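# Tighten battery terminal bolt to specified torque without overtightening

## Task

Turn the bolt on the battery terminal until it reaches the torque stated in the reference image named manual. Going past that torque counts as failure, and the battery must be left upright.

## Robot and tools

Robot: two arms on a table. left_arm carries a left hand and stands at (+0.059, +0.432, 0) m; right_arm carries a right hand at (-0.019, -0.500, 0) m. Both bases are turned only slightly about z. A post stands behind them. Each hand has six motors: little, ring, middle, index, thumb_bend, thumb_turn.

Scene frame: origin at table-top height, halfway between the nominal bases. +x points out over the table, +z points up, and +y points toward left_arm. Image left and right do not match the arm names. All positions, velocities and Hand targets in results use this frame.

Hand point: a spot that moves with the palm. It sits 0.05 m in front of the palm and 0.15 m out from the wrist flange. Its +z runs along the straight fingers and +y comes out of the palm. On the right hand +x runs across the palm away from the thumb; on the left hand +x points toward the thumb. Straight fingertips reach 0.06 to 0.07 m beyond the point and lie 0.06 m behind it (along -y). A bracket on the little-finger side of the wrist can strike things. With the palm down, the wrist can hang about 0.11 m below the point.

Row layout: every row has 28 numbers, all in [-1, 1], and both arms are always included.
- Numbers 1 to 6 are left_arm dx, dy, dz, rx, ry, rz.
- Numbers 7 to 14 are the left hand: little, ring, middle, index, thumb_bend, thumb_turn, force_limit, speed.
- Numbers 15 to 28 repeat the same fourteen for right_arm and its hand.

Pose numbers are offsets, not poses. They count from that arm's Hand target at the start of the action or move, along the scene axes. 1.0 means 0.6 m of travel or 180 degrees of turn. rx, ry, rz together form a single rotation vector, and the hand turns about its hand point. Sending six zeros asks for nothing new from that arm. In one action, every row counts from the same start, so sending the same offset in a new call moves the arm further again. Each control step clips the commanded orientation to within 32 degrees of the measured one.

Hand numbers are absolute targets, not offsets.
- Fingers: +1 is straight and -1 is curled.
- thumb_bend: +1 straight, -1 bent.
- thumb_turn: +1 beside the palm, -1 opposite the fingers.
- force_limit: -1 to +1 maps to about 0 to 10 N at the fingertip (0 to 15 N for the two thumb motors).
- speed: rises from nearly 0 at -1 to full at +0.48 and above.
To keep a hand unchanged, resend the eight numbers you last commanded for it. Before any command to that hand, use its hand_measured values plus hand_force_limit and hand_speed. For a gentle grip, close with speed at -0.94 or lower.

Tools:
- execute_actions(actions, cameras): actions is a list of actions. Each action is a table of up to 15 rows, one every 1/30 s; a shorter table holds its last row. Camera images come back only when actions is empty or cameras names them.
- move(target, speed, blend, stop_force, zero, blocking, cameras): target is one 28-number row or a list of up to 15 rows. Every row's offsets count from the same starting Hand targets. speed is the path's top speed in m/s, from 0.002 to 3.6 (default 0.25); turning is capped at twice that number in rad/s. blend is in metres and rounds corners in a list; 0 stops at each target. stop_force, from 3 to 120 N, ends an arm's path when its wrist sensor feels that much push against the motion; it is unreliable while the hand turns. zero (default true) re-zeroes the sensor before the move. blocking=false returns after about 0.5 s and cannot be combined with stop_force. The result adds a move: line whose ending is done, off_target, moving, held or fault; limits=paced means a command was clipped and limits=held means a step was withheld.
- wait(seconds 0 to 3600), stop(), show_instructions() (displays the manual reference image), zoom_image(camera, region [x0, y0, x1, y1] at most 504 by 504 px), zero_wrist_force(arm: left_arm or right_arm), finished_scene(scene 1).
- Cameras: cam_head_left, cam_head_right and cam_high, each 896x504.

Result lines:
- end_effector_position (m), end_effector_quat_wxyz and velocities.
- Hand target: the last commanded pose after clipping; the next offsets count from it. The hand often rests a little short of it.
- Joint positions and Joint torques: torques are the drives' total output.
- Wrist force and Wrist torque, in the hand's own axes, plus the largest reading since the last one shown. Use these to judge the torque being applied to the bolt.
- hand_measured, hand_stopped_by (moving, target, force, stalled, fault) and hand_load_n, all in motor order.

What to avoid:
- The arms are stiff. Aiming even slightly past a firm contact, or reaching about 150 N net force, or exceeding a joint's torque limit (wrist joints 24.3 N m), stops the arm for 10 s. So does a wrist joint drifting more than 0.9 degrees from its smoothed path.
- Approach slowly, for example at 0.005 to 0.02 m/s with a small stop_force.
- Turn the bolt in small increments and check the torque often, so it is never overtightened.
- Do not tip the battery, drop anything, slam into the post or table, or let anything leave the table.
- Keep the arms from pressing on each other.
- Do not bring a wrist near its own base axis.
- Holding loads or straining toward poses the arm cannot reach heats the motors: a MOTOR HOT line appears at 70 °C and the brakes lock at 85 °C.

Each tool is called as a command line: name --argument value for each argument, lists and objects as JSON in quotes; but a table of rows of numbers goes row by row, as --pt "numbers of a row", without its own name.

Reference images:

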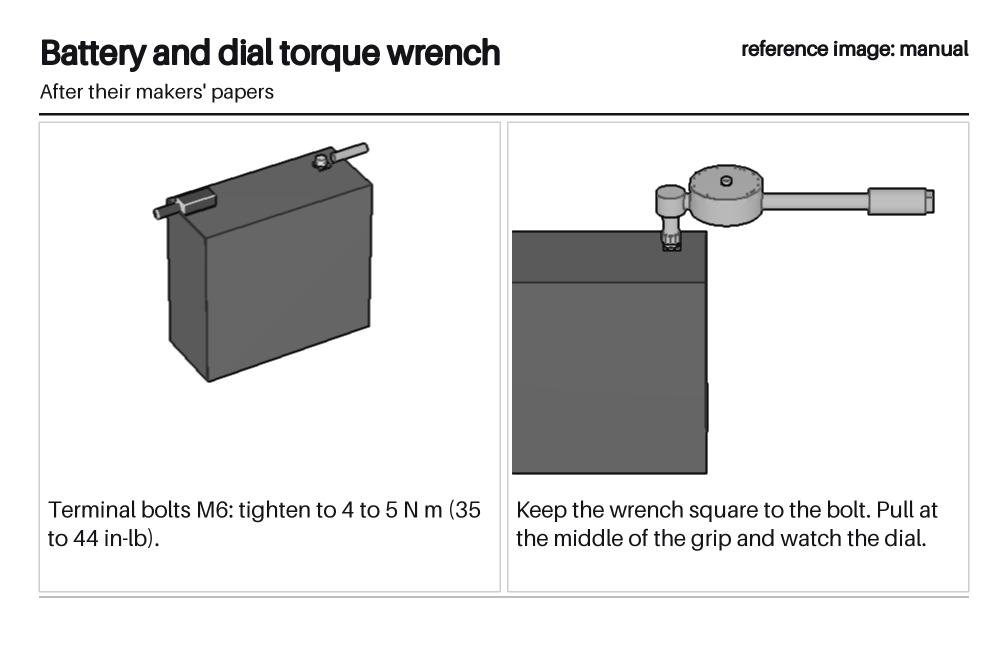

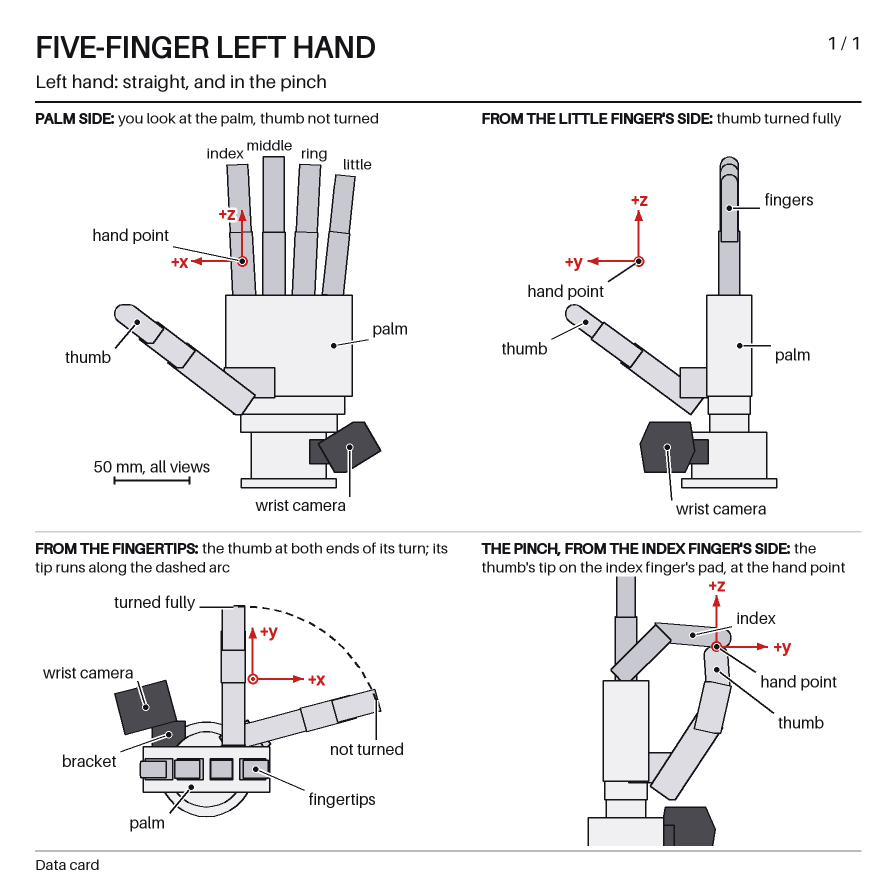

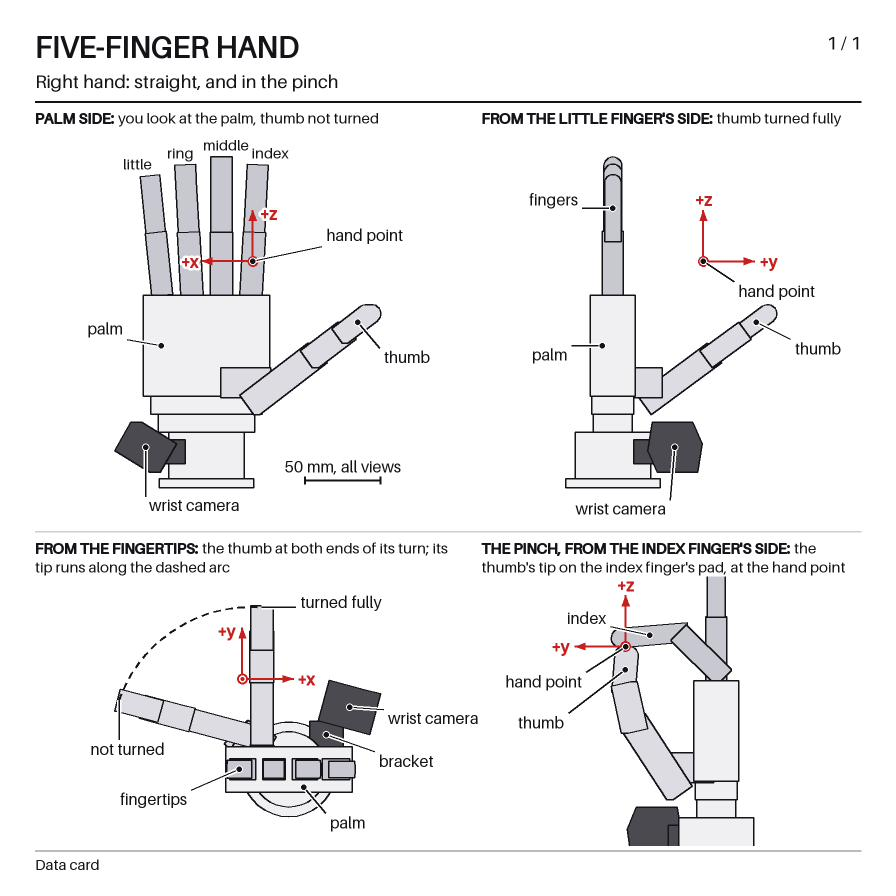

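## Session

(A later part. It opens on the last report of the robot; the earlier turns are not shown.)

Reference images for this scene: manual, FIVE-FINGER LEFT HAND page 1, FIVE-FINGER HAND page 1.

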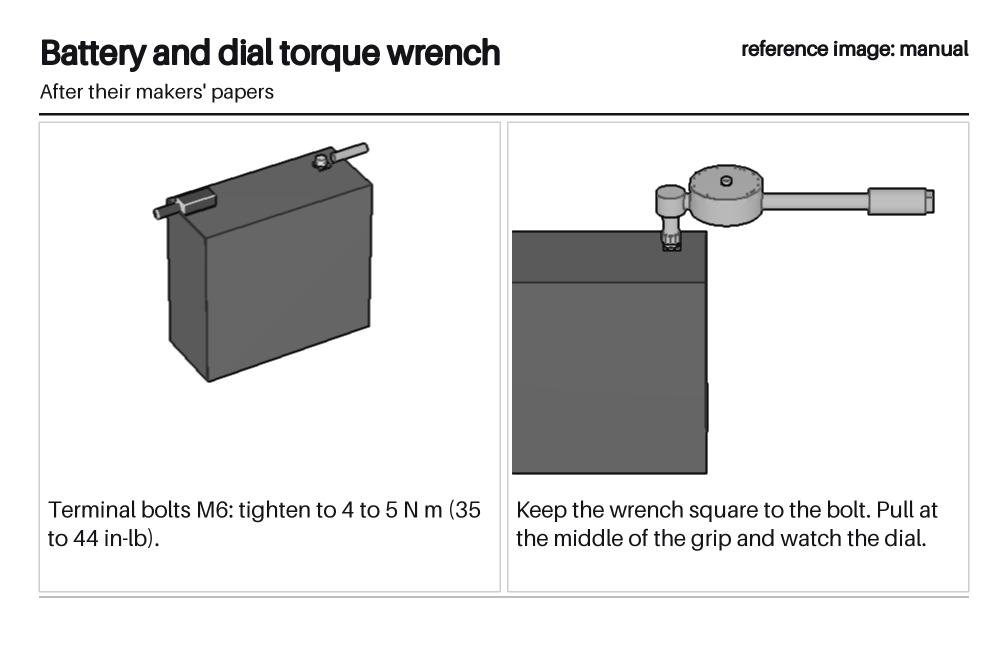

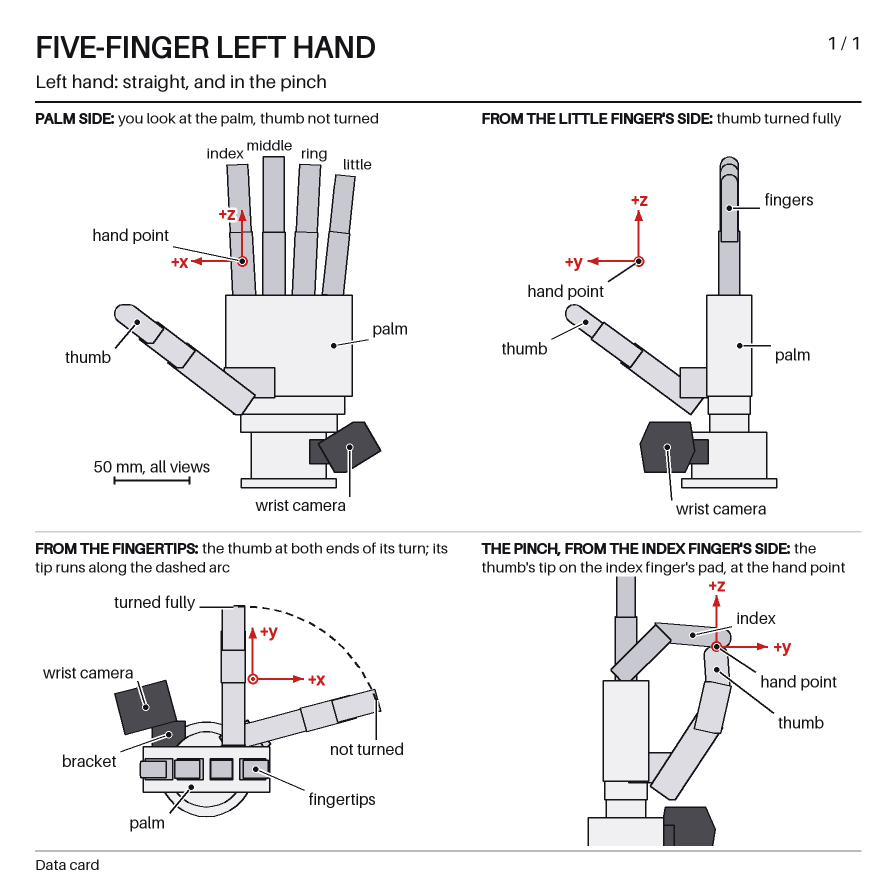

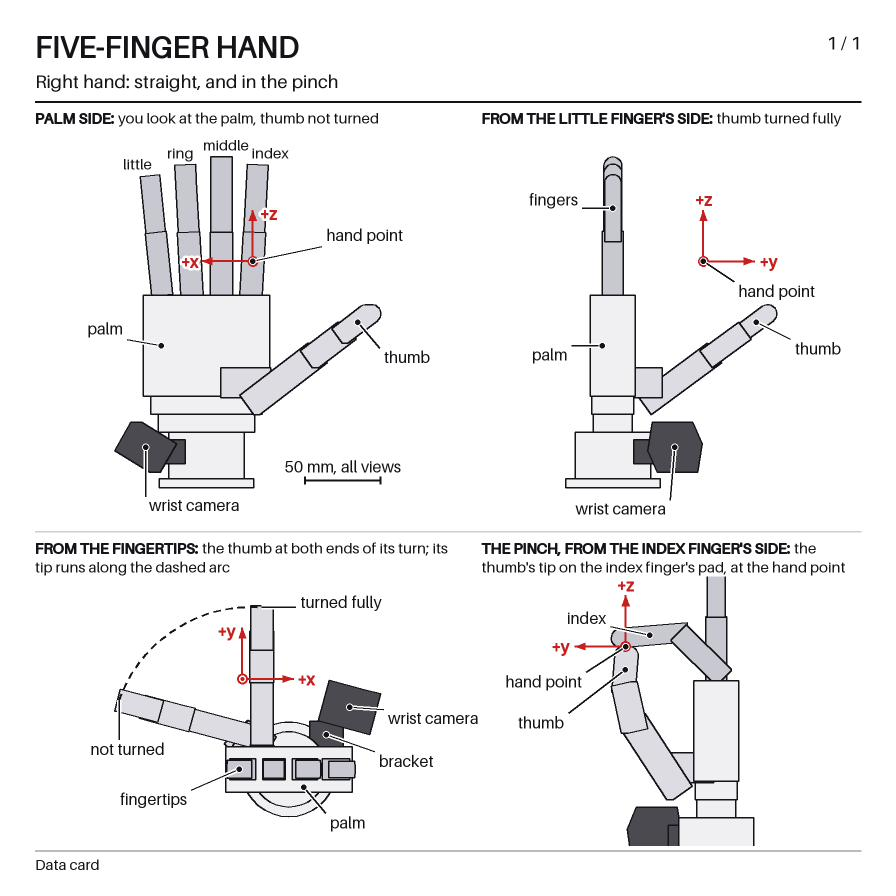

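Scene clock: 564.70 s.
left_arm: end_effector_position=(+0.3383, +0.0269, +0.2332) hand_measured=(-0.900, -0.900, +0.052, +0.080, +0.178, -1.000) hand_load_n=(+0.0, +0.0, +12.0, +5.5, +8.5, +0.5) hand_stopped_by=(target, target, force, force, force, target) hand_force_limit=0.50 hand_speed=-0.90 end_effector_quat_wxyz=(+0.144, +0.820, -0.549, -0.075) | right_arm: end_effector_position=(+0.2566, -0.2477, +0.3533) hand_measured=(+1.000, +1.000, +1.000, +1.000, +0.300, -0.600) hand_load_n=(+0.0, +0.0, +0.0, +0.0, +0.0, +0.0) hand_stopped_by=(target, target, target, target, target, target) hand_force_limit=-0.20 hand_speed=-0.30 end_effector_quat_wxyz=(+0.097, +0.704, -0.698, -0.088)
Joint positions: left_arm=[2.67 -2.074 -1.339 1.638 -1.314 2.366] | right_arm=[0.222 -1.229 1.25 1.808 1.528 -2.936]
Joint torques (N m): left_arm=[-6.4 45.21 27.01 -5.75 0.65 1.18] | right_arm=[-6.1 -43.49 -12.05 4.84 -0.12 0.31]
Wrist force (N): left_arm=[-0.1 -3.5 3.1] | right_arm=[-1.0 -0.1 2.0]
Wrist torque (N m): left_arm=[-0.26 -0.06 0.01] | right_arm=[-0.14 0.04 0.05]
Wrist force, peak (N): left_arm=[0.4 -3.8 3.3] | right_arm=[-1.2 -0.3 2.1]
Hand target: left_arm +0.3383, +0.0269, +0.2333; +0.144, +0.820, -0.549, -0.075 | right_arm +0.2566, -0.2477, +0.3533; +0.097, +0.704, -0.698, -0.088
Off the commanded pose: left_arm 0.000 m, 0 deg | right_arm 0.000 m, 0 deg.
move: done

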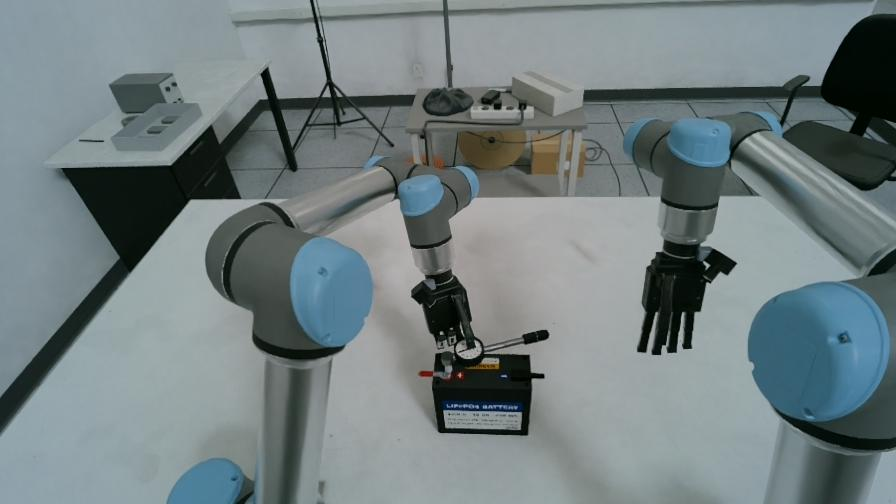

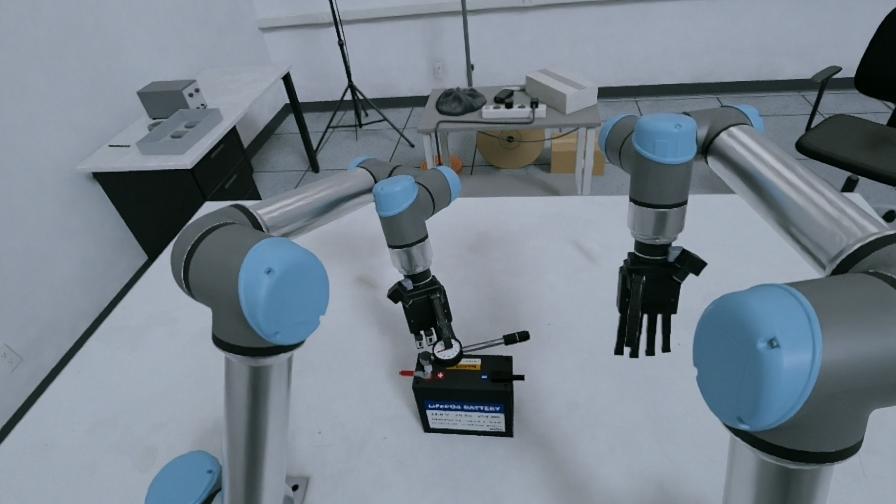

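move --pt "0 0.0067 0.0067 0 0 0 -0.9 -0.9 -0.5 -0.5 -0.1 -1 0.5 -0.9 0 0 0 0 0 0 1 1 1 1 0.3 -0.6 -0.2 -0.3" --pt "-0.0149 0.0024 0.0067 0 0 -0.0556 -0.9 -0.9 -0.5 -0.5 -0.1 -1 0.5 -0.9 0 0 0 0 0 0 1 1 1 1 0.3 -0.6 -0.2 -0.3" --pt "-0.0298 0.0 0.0067 0 0 -0.1111 -0.9 -0.9 -0.5 -0.5 -0.1 -1 0.5 -0.9 0 0 0 0 0 0 1 1 1 1 0.3 -0.6 -0.2 -0.3" --speed 0.02 --cameras '["cam_head_left","cam_head_right"]'

zoom_image --camera "cam_head_left" --region '[432, 345, 467, 385]'

zoom_image --camera "cam_head_right" --region '[412, 345, 447, 385]'

zoom_image --camera "cam_head_left" --region '[440, 310, 550, 390]'

Scene clock: 575.67 s.
left_arm: end_effector_position=(+0.3204, +0.0269, +0.2373) hand_measured=(-0.900, -0.900, +0.052, +0.080, +0.178, -1.000) hand_load_n=(+0.0, +0.0, +12.5, +5.5, +8.5, +0.0) hand_stopped_by=(target, target, force, force, force, target) hand_force_limit=0.50 hand_speed=-0.90 end_effector_quat_wxyz=(+0.129, +0.712, -0.683, -0.099) | right_arm: end_effector_position=(+0.2566, -0.2477, +0.3533) hand_measured=(+1.000, +1.000, +1.000, +1.000, +0.300, -0.600) hand_load_n=(+0.0, +0.0, +0.0, +0.0, +0.0, +0.0) hand_stopped_by=(target, target, target, target, target, target) hand_force_limit=-0.20 hand_speed=-0.30 end_effector_quat_wxyz=(+0.097, +0.704, -0.698, -0.088)
Joint positions: left_arm=[2.597 -2.151 -1.222 1.537 -1.378 2.641] | right_arm=[0.222 -1.229 1.25 1.808 1.528 -2.936]
Joint torques (N m): left_arm=[-8.64 31.12 27.8 -5.99 -1.88 1.63] | right_arm=[-6.36 -42.67 -10.88 4.88 -0.19 0.57]
Wrist force (N): left_arm=[-0.2 -3.5 3.3] | right_arm=[-0.8 -0.3 1.9]
Wrist torque (N m): left_arm=[-0.26 -0.04 0.00] | right_arm=[-0.16 0.02 0.06]
Wrist force, peak (N): left_arm=[-0.2 -3.9 3.5] | right_arm=[-0.9 0.1 2.4]
Hand target: left_arm +0.3204, +0.0269, +0.2373; +0.129, +0.712, -0.683, -0.099 | right_arm +0.2566, -0.2477, +0.3533; +0.097, +0.704, -0.698, -0.088
Off the commanded pose: left_arm 0.000 m, 0 deg | right_arm 0.000 m, 0 deg.
move: done

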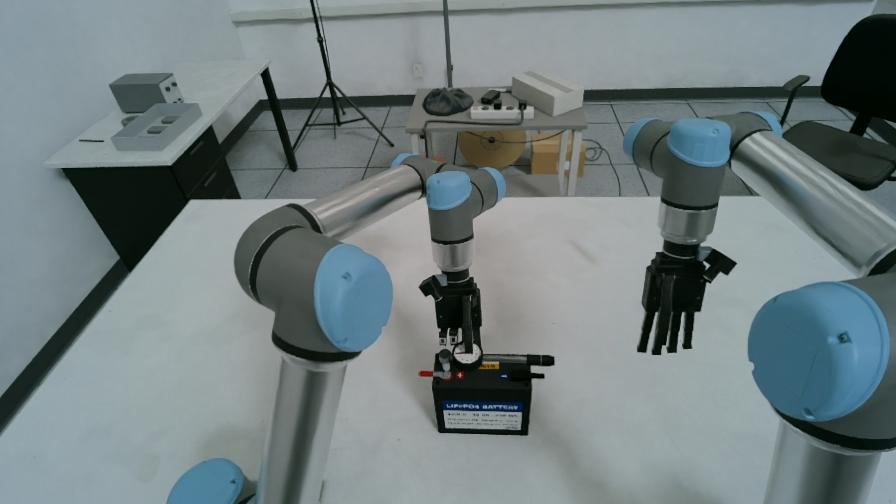

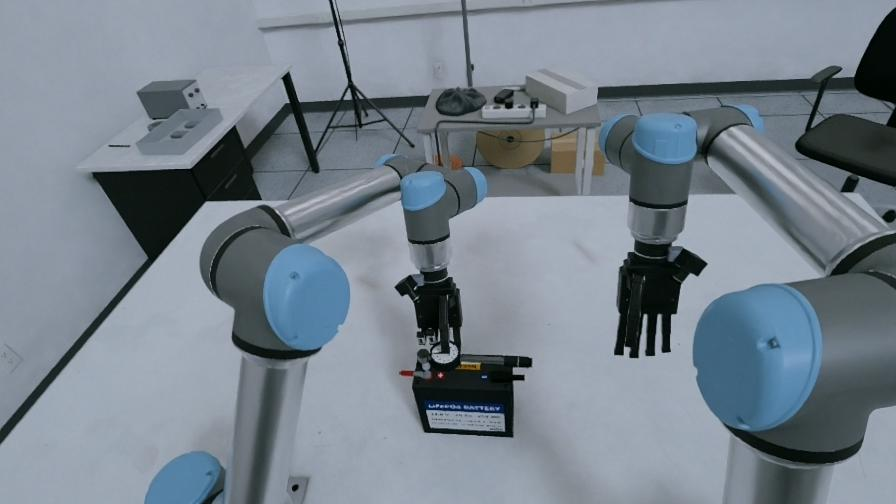

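Scaled by 12.600 from the camera's image (finer frame: 1280x720).

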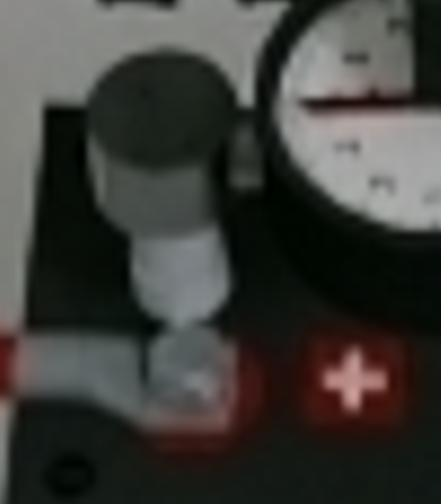

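Scaled by 12.600 from the camera's image (finer frame: 1280x720).

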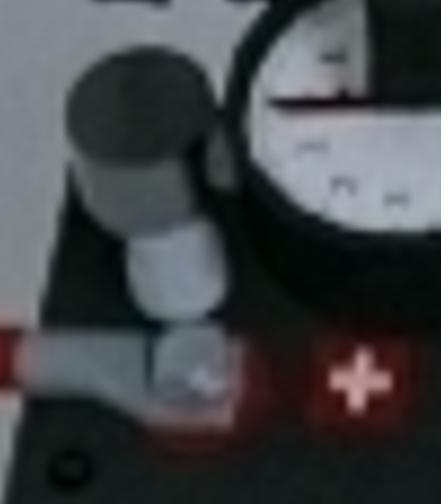

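Scaled by 4.582 from the camera's image (finer frame: 1280x720).

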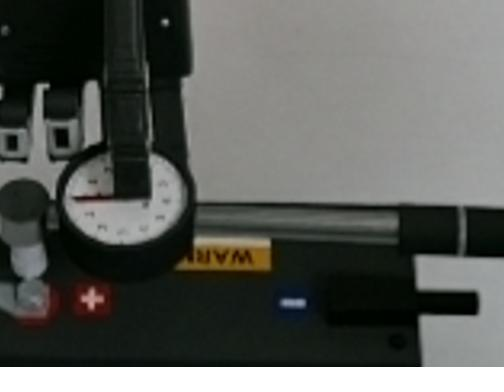

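zoom_image --camera "cam_head_left" --region '[438, 365, 456, 383]'

zoom_image --camera "cam_head_right" --region '[418, 365, 436, 383]'

Scaled by 28.000 from the camera's image (finer frame: 1280x720).

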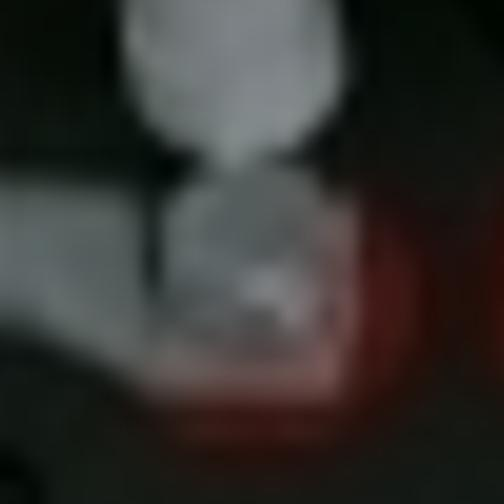

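Scaled by 28.000 from the camera's image (finer frame: 1280x720).

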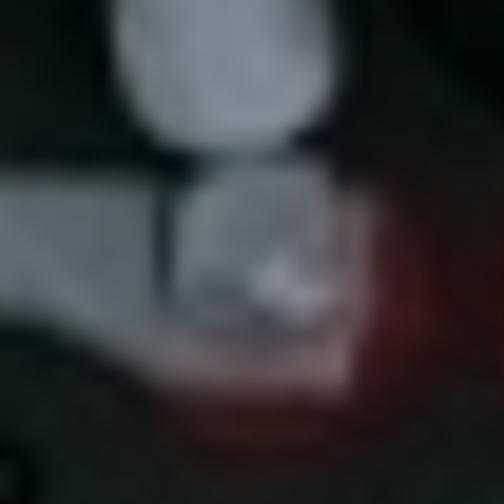

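move --target '[-0.0017,-0.0004,-0.02,0,0,0,-0.9,-0.9,-0.5,-0.5,-0.1,-1,0.5,-0.9,0,0,0,0,0,0,1,1,1,1,0.3,-0.6,-0.2,-0.3]' --speed 0.01 --stop_force 3

move --target '[0,0,-0.03,0,0,0,-0.9,-0.9,-0.5,-0.5,-0.1,-1,0.5,-0.9,0,0,0,0,0,0,1,1,1,1,0.3,-0.6,-0.2,-0.3]' --speed 0.004 --stop_force 3 --cameras '["cam_head_left","cam_head_right"]'

zoom_image --camera "cam_head_left" --region '[432, 345, 467, 385]'

zoom_image --camera "cam_head_right" --region '[412, 345, 447, 385]'

Scene clock: 579.30 s.
left_arm: end_effector_position=(+0.3194, +0.0266, +0.2253) hand_measured=(-0.900, -0.900, +0.052, +0.080, +0.178, -1.000) hand_load_n=(+0.0, +0.5, +12.0, +5.5, +8.5, +0.0) hand_stopped_by=(target, target, force, force, force, target) hand_force_limit=0.50 hand_speed=-0.90 end_effector_quat_wxyz=(+0.129, +0.712, -0.683, -0.099) | right_arm: end_effector_position=(+0.2566, -0.2477, +0.3533) hand_measured=(+1.000, +1.000, +1.000, +1.000, +0.300, -0.600) hand_load_n=(+0.0, +0.0, +0.0, +0.0, +0.0, +0.0) hand_stopped_by=(target, target, target, target, target, target) hand_force_limit=-0.20 hand_speed=-0.30 end_effector_quat_wxyz=(+0.097, +0.704, -0.698, -0.088)
Joint positions: left_arm=[2.596 -2.157 -1.244 1.565 -1.378 2.64] | right_arm=[0.222 -1.229 1.25 1.808 1.528 -2.936]
Joint torques (N m): left_arm=[-8.87 31.6 10.78 -0.63 3.99 -1.46] | right_arm=[-6.86 -43.14 -10.06 4.82 -0.39 0.55]
Wrist force (N): left_arm=[0.0 -3.6 3.3] | right_arm=[-1.0 0.0 2.1]
Wrist torque (N m): left_arm=[-0.28 -0.06 0.11] | right_arm=[-0.13 0.06 0.05]
Wrist force, peak (N): left_arm=[-0.4 -3.9 3.6] | right_arm=[-1.1 -0.1 2.3]
Hand target: left_arm +0.3194, +0.0266, +0.2253; +0.129, +0.712, -0.683, -0.099 | right_arm +0.2566, -0.2477, +0.3533; +0.097, +0.704, -0.698, -0.088
Off the commanded pose: left_arm 0.000 m, 0 deg | right_arm 0.000 m, 0 deg.
move: done

Scene clock: 581.30 s.
left_arm: end_effector_position=(+0.3194, +0.0266, +0.2220) hand_measured=(-0.900, -0.900, +0.052, +0.080, +0.178, -1.000) hand_load_n=(+0.0, +0.0, +9.5, +9.5, +11.0, +1.5) hand_stopped_by=(target, target, force, force, force, target) hand_force_limit=0.50 hand_speed=-0.90 end_effector_quat_wxyz=(+0.129, +0.712, -0.683, -0.099) | right_arm: end_effector_position=(+0.2566, -0.2477, +0.3533) hand_measured=(+1.000, +1.000, +1.000, +1.000, +0.300, -0.600) hand_load_n=(+0.0, +0.0, +0.0, +0.0, +0.0, +0.0) hand_stopped_by=(target, target, target, target, target, target) hand_force_limit=-0.20 hand_speed=-0.30 end_effector_quat_wxyz=(+0.097, +0.704, -0.698, -0.088)
Joint positions: left_arm=[2.596 -2.159 -1.249 1.572 -1.378 2.64] | right_arm=[0.222 -1.229 1.25 1.808 1.528 -2.936]
Joint torques (N m): left_arm=[-7.85 46.84 27.65 -5.44 3.55 -1.36] | right_arm=[-6.16 -43.18 -10.95 4.81 -0.27 0.56]
Wrist force (N): left_arm=[-1.0 -2.1 1.5] | right_arm=[-1.1 0.0 2.0]
Wrist torque (N m): left_arm=[-0.20 -0.06 0.01] | right_arm=[-0.13 0.06 0.05]
Wrist force, peak (N): left_arm=[-0.2 -3.6 3.7] | right_arm=[-1.2 -0.1 2.1]
Hand target: left_arm +0.3194, +0.0266, +0.2220; +0.129, +0.712, -0.683, -0.099 (not the last commanded pose) | right_arm +0.2566, -0.2477, +0.3533; +0.097, +0.704, -0.698, -0.088
Off the commanded pose: left_arm 0.015 m, 0 deg | right_arm 0.000 m, 0 deg.
move: contact (left_arm)

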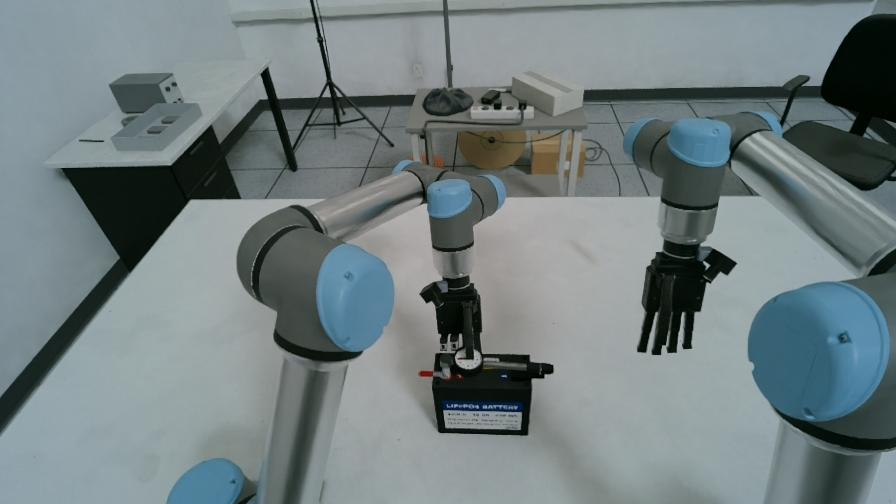

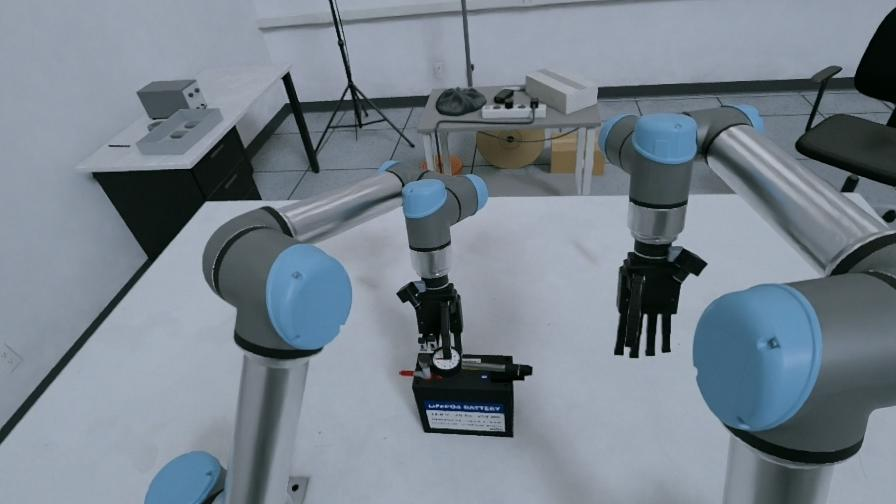

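Scaled by 12.600 from the camera's image (finer frame: 1280x720).

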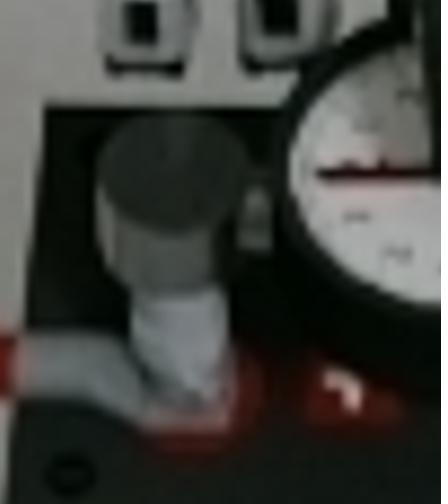

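Scaled by 12.600 from the camera's image (finer frame: 1280x720).

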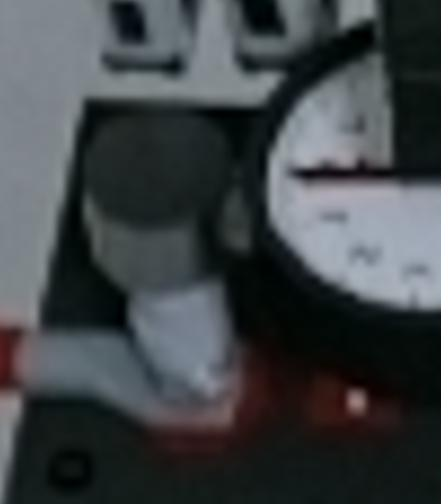

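move --pt "0 0 0.0083 0 0 0 -0.9 -0.9 -0.5 -0.5 -0.1 -1 0.5 -0.9 0 0 0 0 0 0 1 1 1 1 0.3 -0.6 -0.2 -0.3" --pt "-0.003 0.0008 0.0083 0 0 0 -0.9 -0.9 -0.5 -0.5 -0.1 -1 0.5 -0.9 0 0 0 0 0 0 1 1 1 1 0.3 -0.6 -0.2 -0.3" --speed 0.01 --cameras '["cam_head_left","cam_head_right"]'

zoom_image --camera "cam_head_left" --region '[438, 365, 456, 383]'

zoom_image --camera "cam_head_right" --region '[418, 365, 436, 383]'

Scene clock: 584.07 s.
left_arm: end_effector_position=(+0.3177, +0.0271, +0.2270) hand_measured=(-0.900, -0.900, +0.052, +0.080, +0.178, -1.000) hand_load_n=(+0.0, +0.0, +12.0, +5.5, +8.5, +0.0) hand_stopped_by=(target, target, force, force, force, target) hand_force_limit=0.50 hand_speed=-0.90 end_effector_quat_wxyz=(+0.129, +0.712, -0.683, -0.099) | right_arm: end_effector_position=(+0.2566, -0.2477, +0.3533) hand_measured=(+1.000, +1.000, +1.000, +1.000, +0.300, -0.600) hand_load_n=(+0.0, +0.0, +0.0, +0.0, +0.0, +0.0) hand_stopped_by=(target, target, target, target, target, target) hand_force_limit=-0.20 hand_speed=-0.30 end_effector_quat_wxyz=(+0.097, +0.704, -0.698, -0.088)
Joint positions: left_arm=[2.595 -2.152 -1.247 1.563 -1.378 2.639] | right_arm=[0.222 -1.229 1.25 1.808 1.528 -2.936]
Joint torques (N m): left_arm=[-8.83 48.62 10.47 -0.78 4.09 -1.42] | right_arm=[-6.58 -43.03 -12.35 4.69 -0.59 0.7]
Wrist force (N): left_arm=[-0.4 -3.6 3.3] | right_arm=[-0.9 -0.1 2.2]
Wrist torque (N m): left_arm=[-0.28 0.00 0.14] | right_arm=[-0.15 0.03 0.05]
Wrist force, peak (N): left_arm=[0.0 -3.6 3.8] | right_arm=[-1.1 -0.1 2.3]
Hand target: left_arm +0.3176, +0.0271, +0.2270; +0.129, +0.712, -0.683, -0.099 | right_arm +0.2566, -0.2477, +0.3533; +0.097, +0.704, -0.698, -0.088
Off the commanded pose: left_arm 0.000 m, 0 deg | right_arm 0.000 m, 0 deg.
move: done

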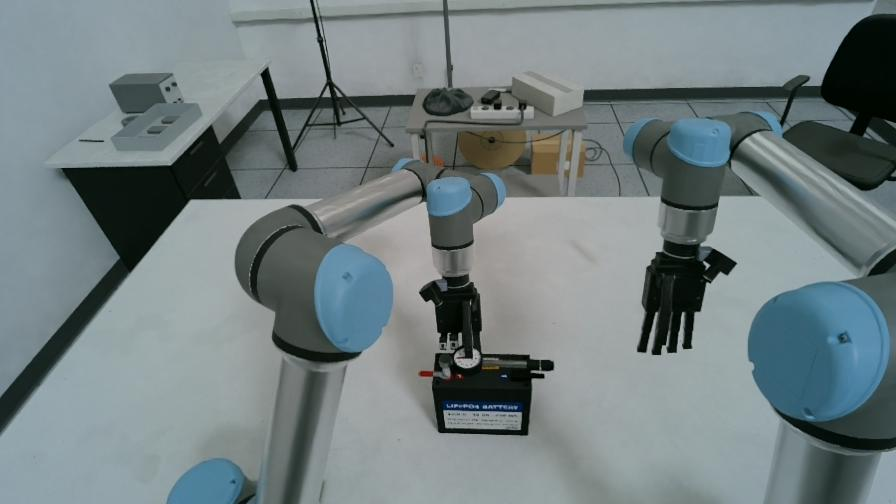

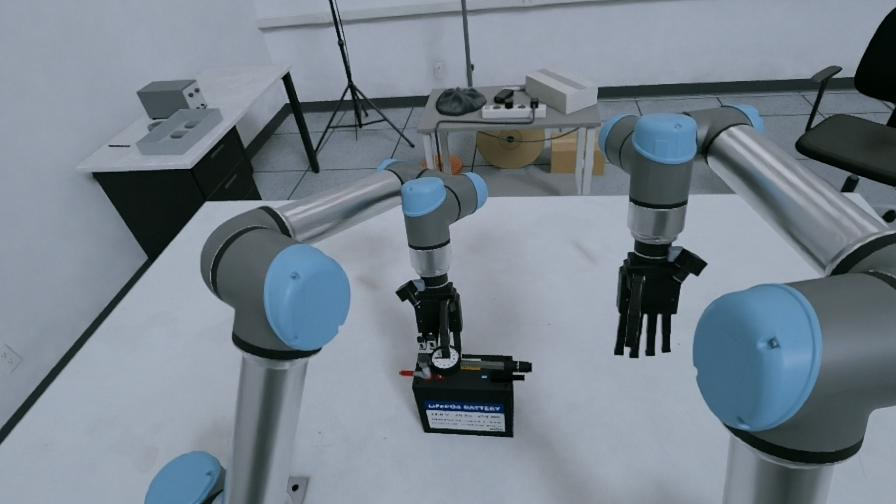

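Scaled by 28.000 from the camera's image (finer frame: 1280x720).

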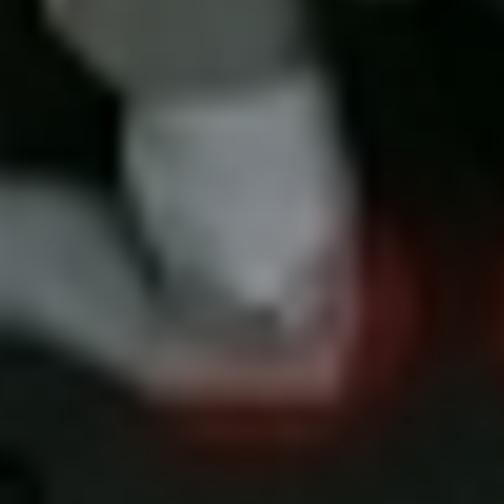

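Scaled by 28.000 from the camera's image (finer frame: 1280x720).

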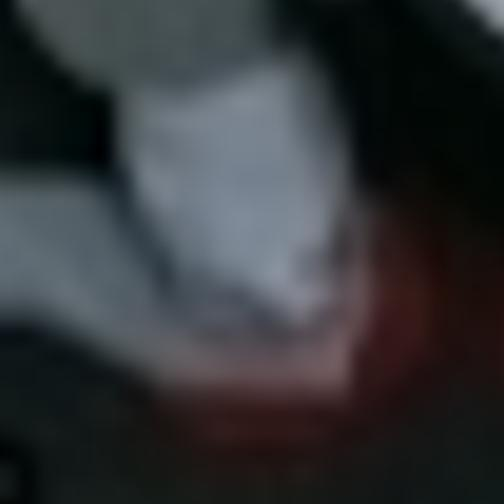

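move --target '[0,0,-0.03,0,0,0,-0.9,-0.9,-0.5,-0.5,-0.1,-1,0.5,-0.9,0,0,0,0,0,0,1,1,1,1,0.3,-0.6,-0.2,-0.3]' --speed 0.004 --stop_force 3 --cameras '["cam_head_left","cam_head_right"]'

zoom_image --camera "cam_head_left" --region '[438, 365, 456, 383]'

zoom_image --camera "cam_head_right" --region '[418, 365, 436, 383]'

Scene clock: 586.90 s.
left_arm: end_effector_position=(+0.3176, +0.0271, +0.2221) hand_measured=(-0.900, -0.900, +0.052, +0.080, +0.178, -1.000) hand_load_n=(+0.0, +0.0, +10.0, +9.5, +11.0, +1.0) hand_stopped_by=(target, target, force, force, force, target) hand_force_limit=0.50 hand_speed=-0.90 end_effector_quat_wxyz=(+0.129, +0.712, -0.683, -0.099) | right_arm: end_effector_position=(+0.2566, -0.2477, +0.3533) hand_measured=(+1.000, +1.000, +1.000, +1.000, +0.300, -0.600) hand_load_n=(+0.0, +0.0, +0.0, +0.0, +0.0, +0.0) hand_stopped_by=(target, target, target, target, target, target) hand_force_limit=-0.20 hand_speed=-0.30 end_effector_quat_wxyz=(+0.097, +0.704, -0.698, -0.088)
Joint positions: left_arm=[2.595 -2.155 -1.255 1.575 -1.378 2.639] | right_arm=[0.222 -1.229 1.25 1.808 1.528 -2.936]
Joint torques (N m): left_arm=[-7.35 46.69 27.38 -5.43 1.93 -1.08] | right_arm=[-5.9 -43.38 -11.2 4.84 -0.49 0.52]
Wrist force (N): left_arm=[-0.8 -1.9 1.1] | right_arm=[-1.0 -0.1 2.0]
Wrist torque (N m): left_arm=[-0.15 -0.08 0.06] | right_arm=[-0.15 0.06 0.04]
Wrist force, peak (N): left_arm=[0.1 -3.8 3.5] | right_arm=[-1.0 -0.2 2.3]
Hand target: left_arm +0.3176, +0.0271, +0.2221; +0.129, +0.712, -0.683, -0.099 (not the last commanded pose) | right_arm +0.2566, -0.2477, +0.3533; +0.097, +0.704, -0.698, -0.088
Off the commanded pose: left_arm 0.013 m, 0 deg | right_arm 0.000 m, 0 deg.
move: contact (left_arm)

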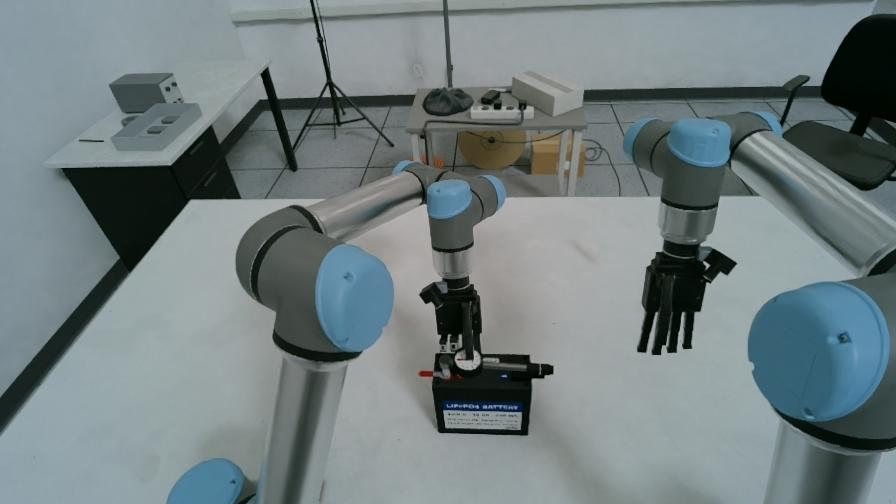

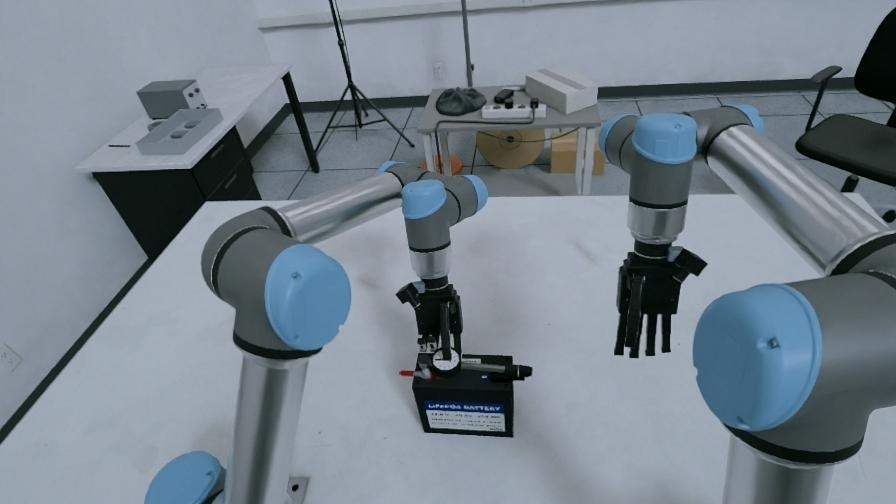

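Scaled by 28.000 from the camera's image (finer frame: 1280x720).

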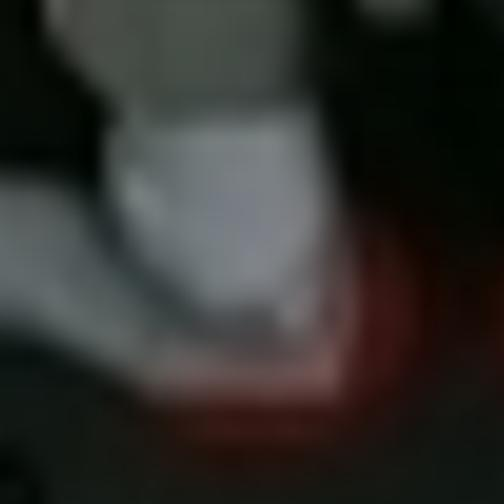

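Scaled by 28.000 from the camera's image (finer frame: 1280x720).

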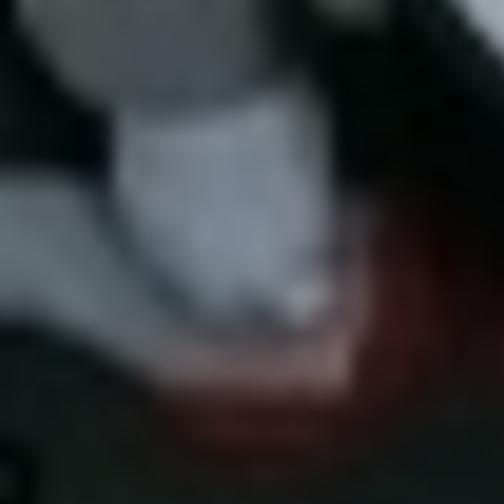

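move --pt "0 0 0.005 -0.011 0 0 -0.9 -0.9 -0.5 -0.5 -0.1 -1 0.5 -0.9 0 0 0 0 0 0 1 1 1 1 0.3 -0.6 -0.2 -0.3" --speed 0.01

move --target '[0,0,-0.03,0,0,0,-0.9,-0.9,-0.5,-0.5,-0.1,-1,0.5,-0.9,0,0,0,0,0,0,1,1,1,1,0.3,-0.6,-0.2,-0.3]' --speed 0.004 --stop_force 3 --cameras '["cam_head_left","cam_head_right"]'

zoom_image --camera "cam_head_left" --region '[438, 365, 456, 383]'

zoom_image --camera "cam_head_right" --region '[418, 365, 436, 383]'

zoom_image --camera "cam_head_left" --region '[432, 345, 467, 385]'

Scene clock: 589.73 s.
left_arm: end_effector_position=(+0.3176, +0.0271, +0.2250) hand_measured=(-0.900, -0.900, +0.052, +0.080, +0.178, -1.000) hand_load_n=(+0.0, +0.0, +11.0, +7.5, +9.5, +0.0) hand_stopped_by=(target, target, force, force, force, target) hand_force_limit=0.50 hand_speed=-0.90 end_effector_quat_wxyz=(+0.141, +0.710, -0.685, -0.087) | right_arm: end_effector_position=(+0.2566, -0.2477, +0.3533) hand_measured=(+1.000, +1.000, +1.000, +1.000, +0.300, -0.600) hand_load_n=(+0.0, +0.0, +0.0, +0.0, +0.0, +0.0) hand_stopped_by=(target, target, target, target, target, target) hand_force_limit=-0.20 hand_speed=-0.30 end_effector_quat_wxyz=(+0.097, +0.704, -0.698, -0.088)
Joint positions: left_arm=[2.608 -2.142 -1.27 1.588 -1.352 2.659] | right_arm=[0.222 -1.229 1.25 1.808 1.528 -2.936]
Joint torques (N m): left_arm=[11.83 47.54 11.13 -0.47 4.16 1.56] | right_arm=[-5.27 -42.82 -12.56 4.78 -0.36 0.94]
Wrist force (N): left_arm=[-1.1 -2.8 3.3] | right_arm=[-1.0 0.1 2.2]
Wrist torque (N m): left_arm=[-0.23 0.00 -0.06] | right_arm=[-0.12 0.05 0.05]
Wrist force, peak (N): left_arm=[-1.0 -3.1 3.1] | right_arm=[-1.3 -0.3 2.2]
Hand target: left_arm +0.3176, +0.0271, +0.2251; +0.141, +0.710, -0.685, -0.087 | right_arm +0.2566, -0.2477, +0.3533; +0.097, +0.704, -0.698, -0.088
Off the commanded pose: left_arm 0.000 m, 0 deg | right_arm 0.000 m, 0 deg.
move: done

Scene clock: 591.37 s.
left_arm: end_effector_position=(+0.3176, +0.0271, +0.2233) hand_measured=(-0.900, -0.900, +0.052, +0.080, +0.178, -1.000) hand_load_n=(+0.0, +0.0, +9.5, +9.5, +10.5, +1.0) hand_stopped_by=(target, target, force, force, force, target) hand_force_limit=0.50 hand_speed=-0.90 end_effector_quat_wxyz=(+0.141, +0.710, -0.685, -0.087) | right_arm: end_effector_position=(+0.2566, -0.2477, +0.3533) hand_measured=(+1.000, +1.000, +1.000, +1.000, +0.300, -0.600) hand_load_n=(+0.0, +0.0, +0.0, +0.0, +0.0, +0.0) hand_stopped_by=(target, target, target, target, target, target) hand_force_limit=-0.20 hand_speed=-0.30 end_effector_quat_wxyz=(+0.097, +0.704, -0.698, -0.088)
Joint positions: left_arm=[2.608 -2.143 -1.273 1.592 -1.351 2.659] | right_arm=[0.222 -1.229 1.25 1.808 1.528 -2.936]
Joint torques (N m): left_arm=[11.47 46.84 27.86 -5.25 2.84 1.51] | right_arm=[-5.85 -43.09 -11.57 4.68 -0.6 0.84]
Wrist force (N): left_arm=[-0.4 -0.6 1.4] | right_arm=[-1.0 -0.3 2.0]
Wrist torque (N m): left_arm=[-0.12 -0.07 -0.15] | right_arm=[-0.15 0.05 0.04]
Wrist force, peak (N): left_arm=[-0.8 -2.9 2.9] | right_arm=[-1.2 -0.1 2.2]
Hand target: left_arm +0.3176, +0.0271, +0.2233; +0.141, +0.710, -0.685, -0.087 (not the last commanded pose) | right_arm +0.2566, -0.2477, +0.3533; +0.097, +0.704, -0.698, -0.088
Off the commanded pose: left_arm 0.016 m, 0 deg | right_arm 0.000 m, 0 deg.
move: contact (left_arm)

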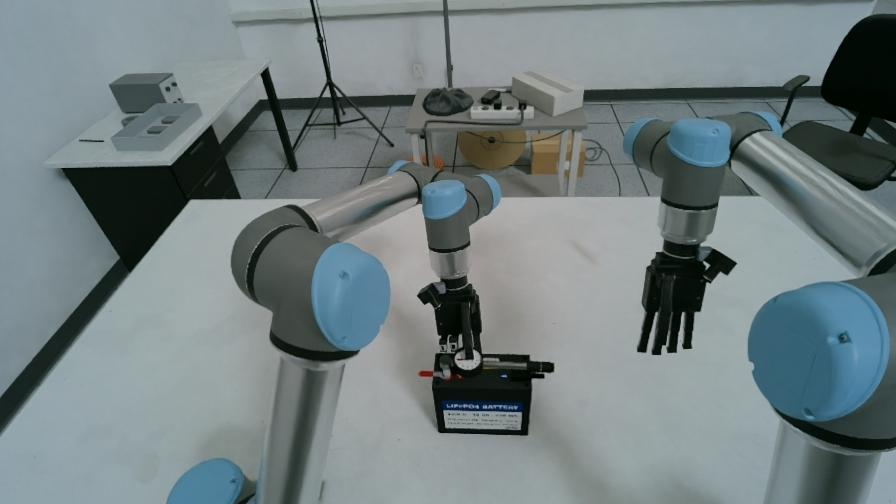

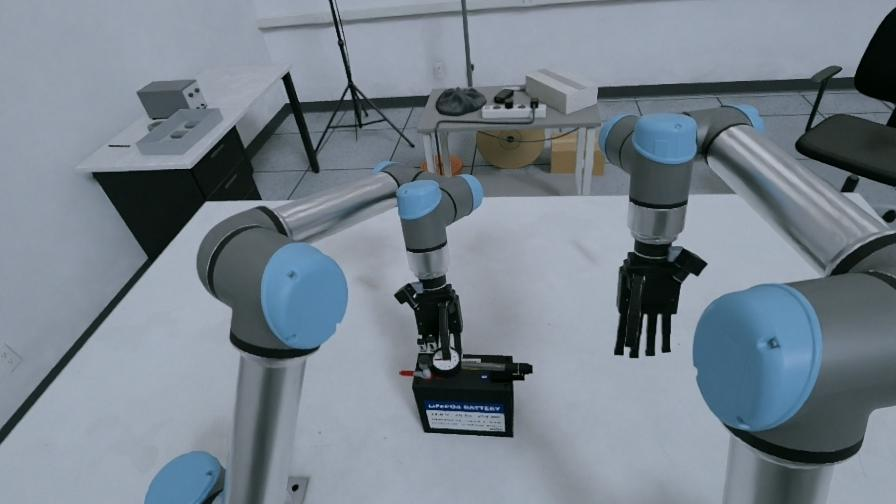

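Scaled by 28.000 from the camera's image (finer frame: 1280x720).

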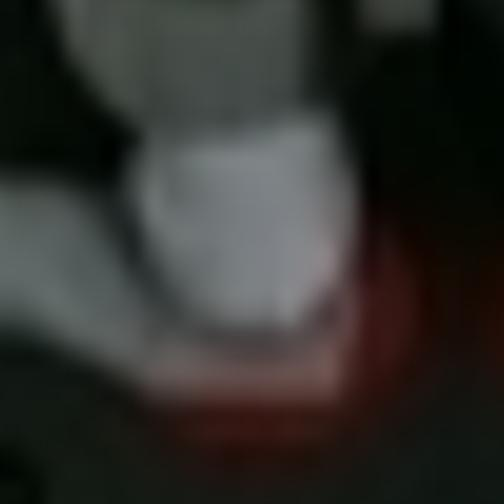

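Scaled by 28.000 from the camera's image (finer frame: 1280x720).

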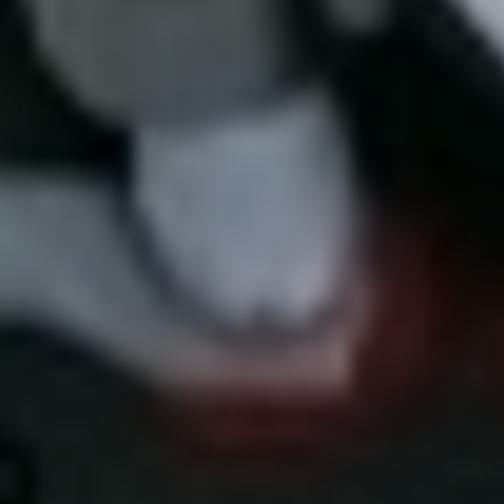

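Scaled by 12.600 from the camera's image (finer frame: 1280x720).

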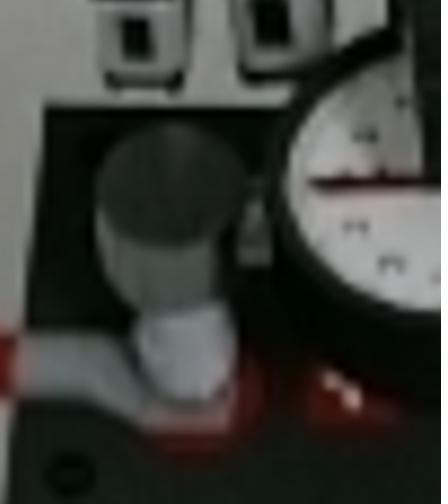

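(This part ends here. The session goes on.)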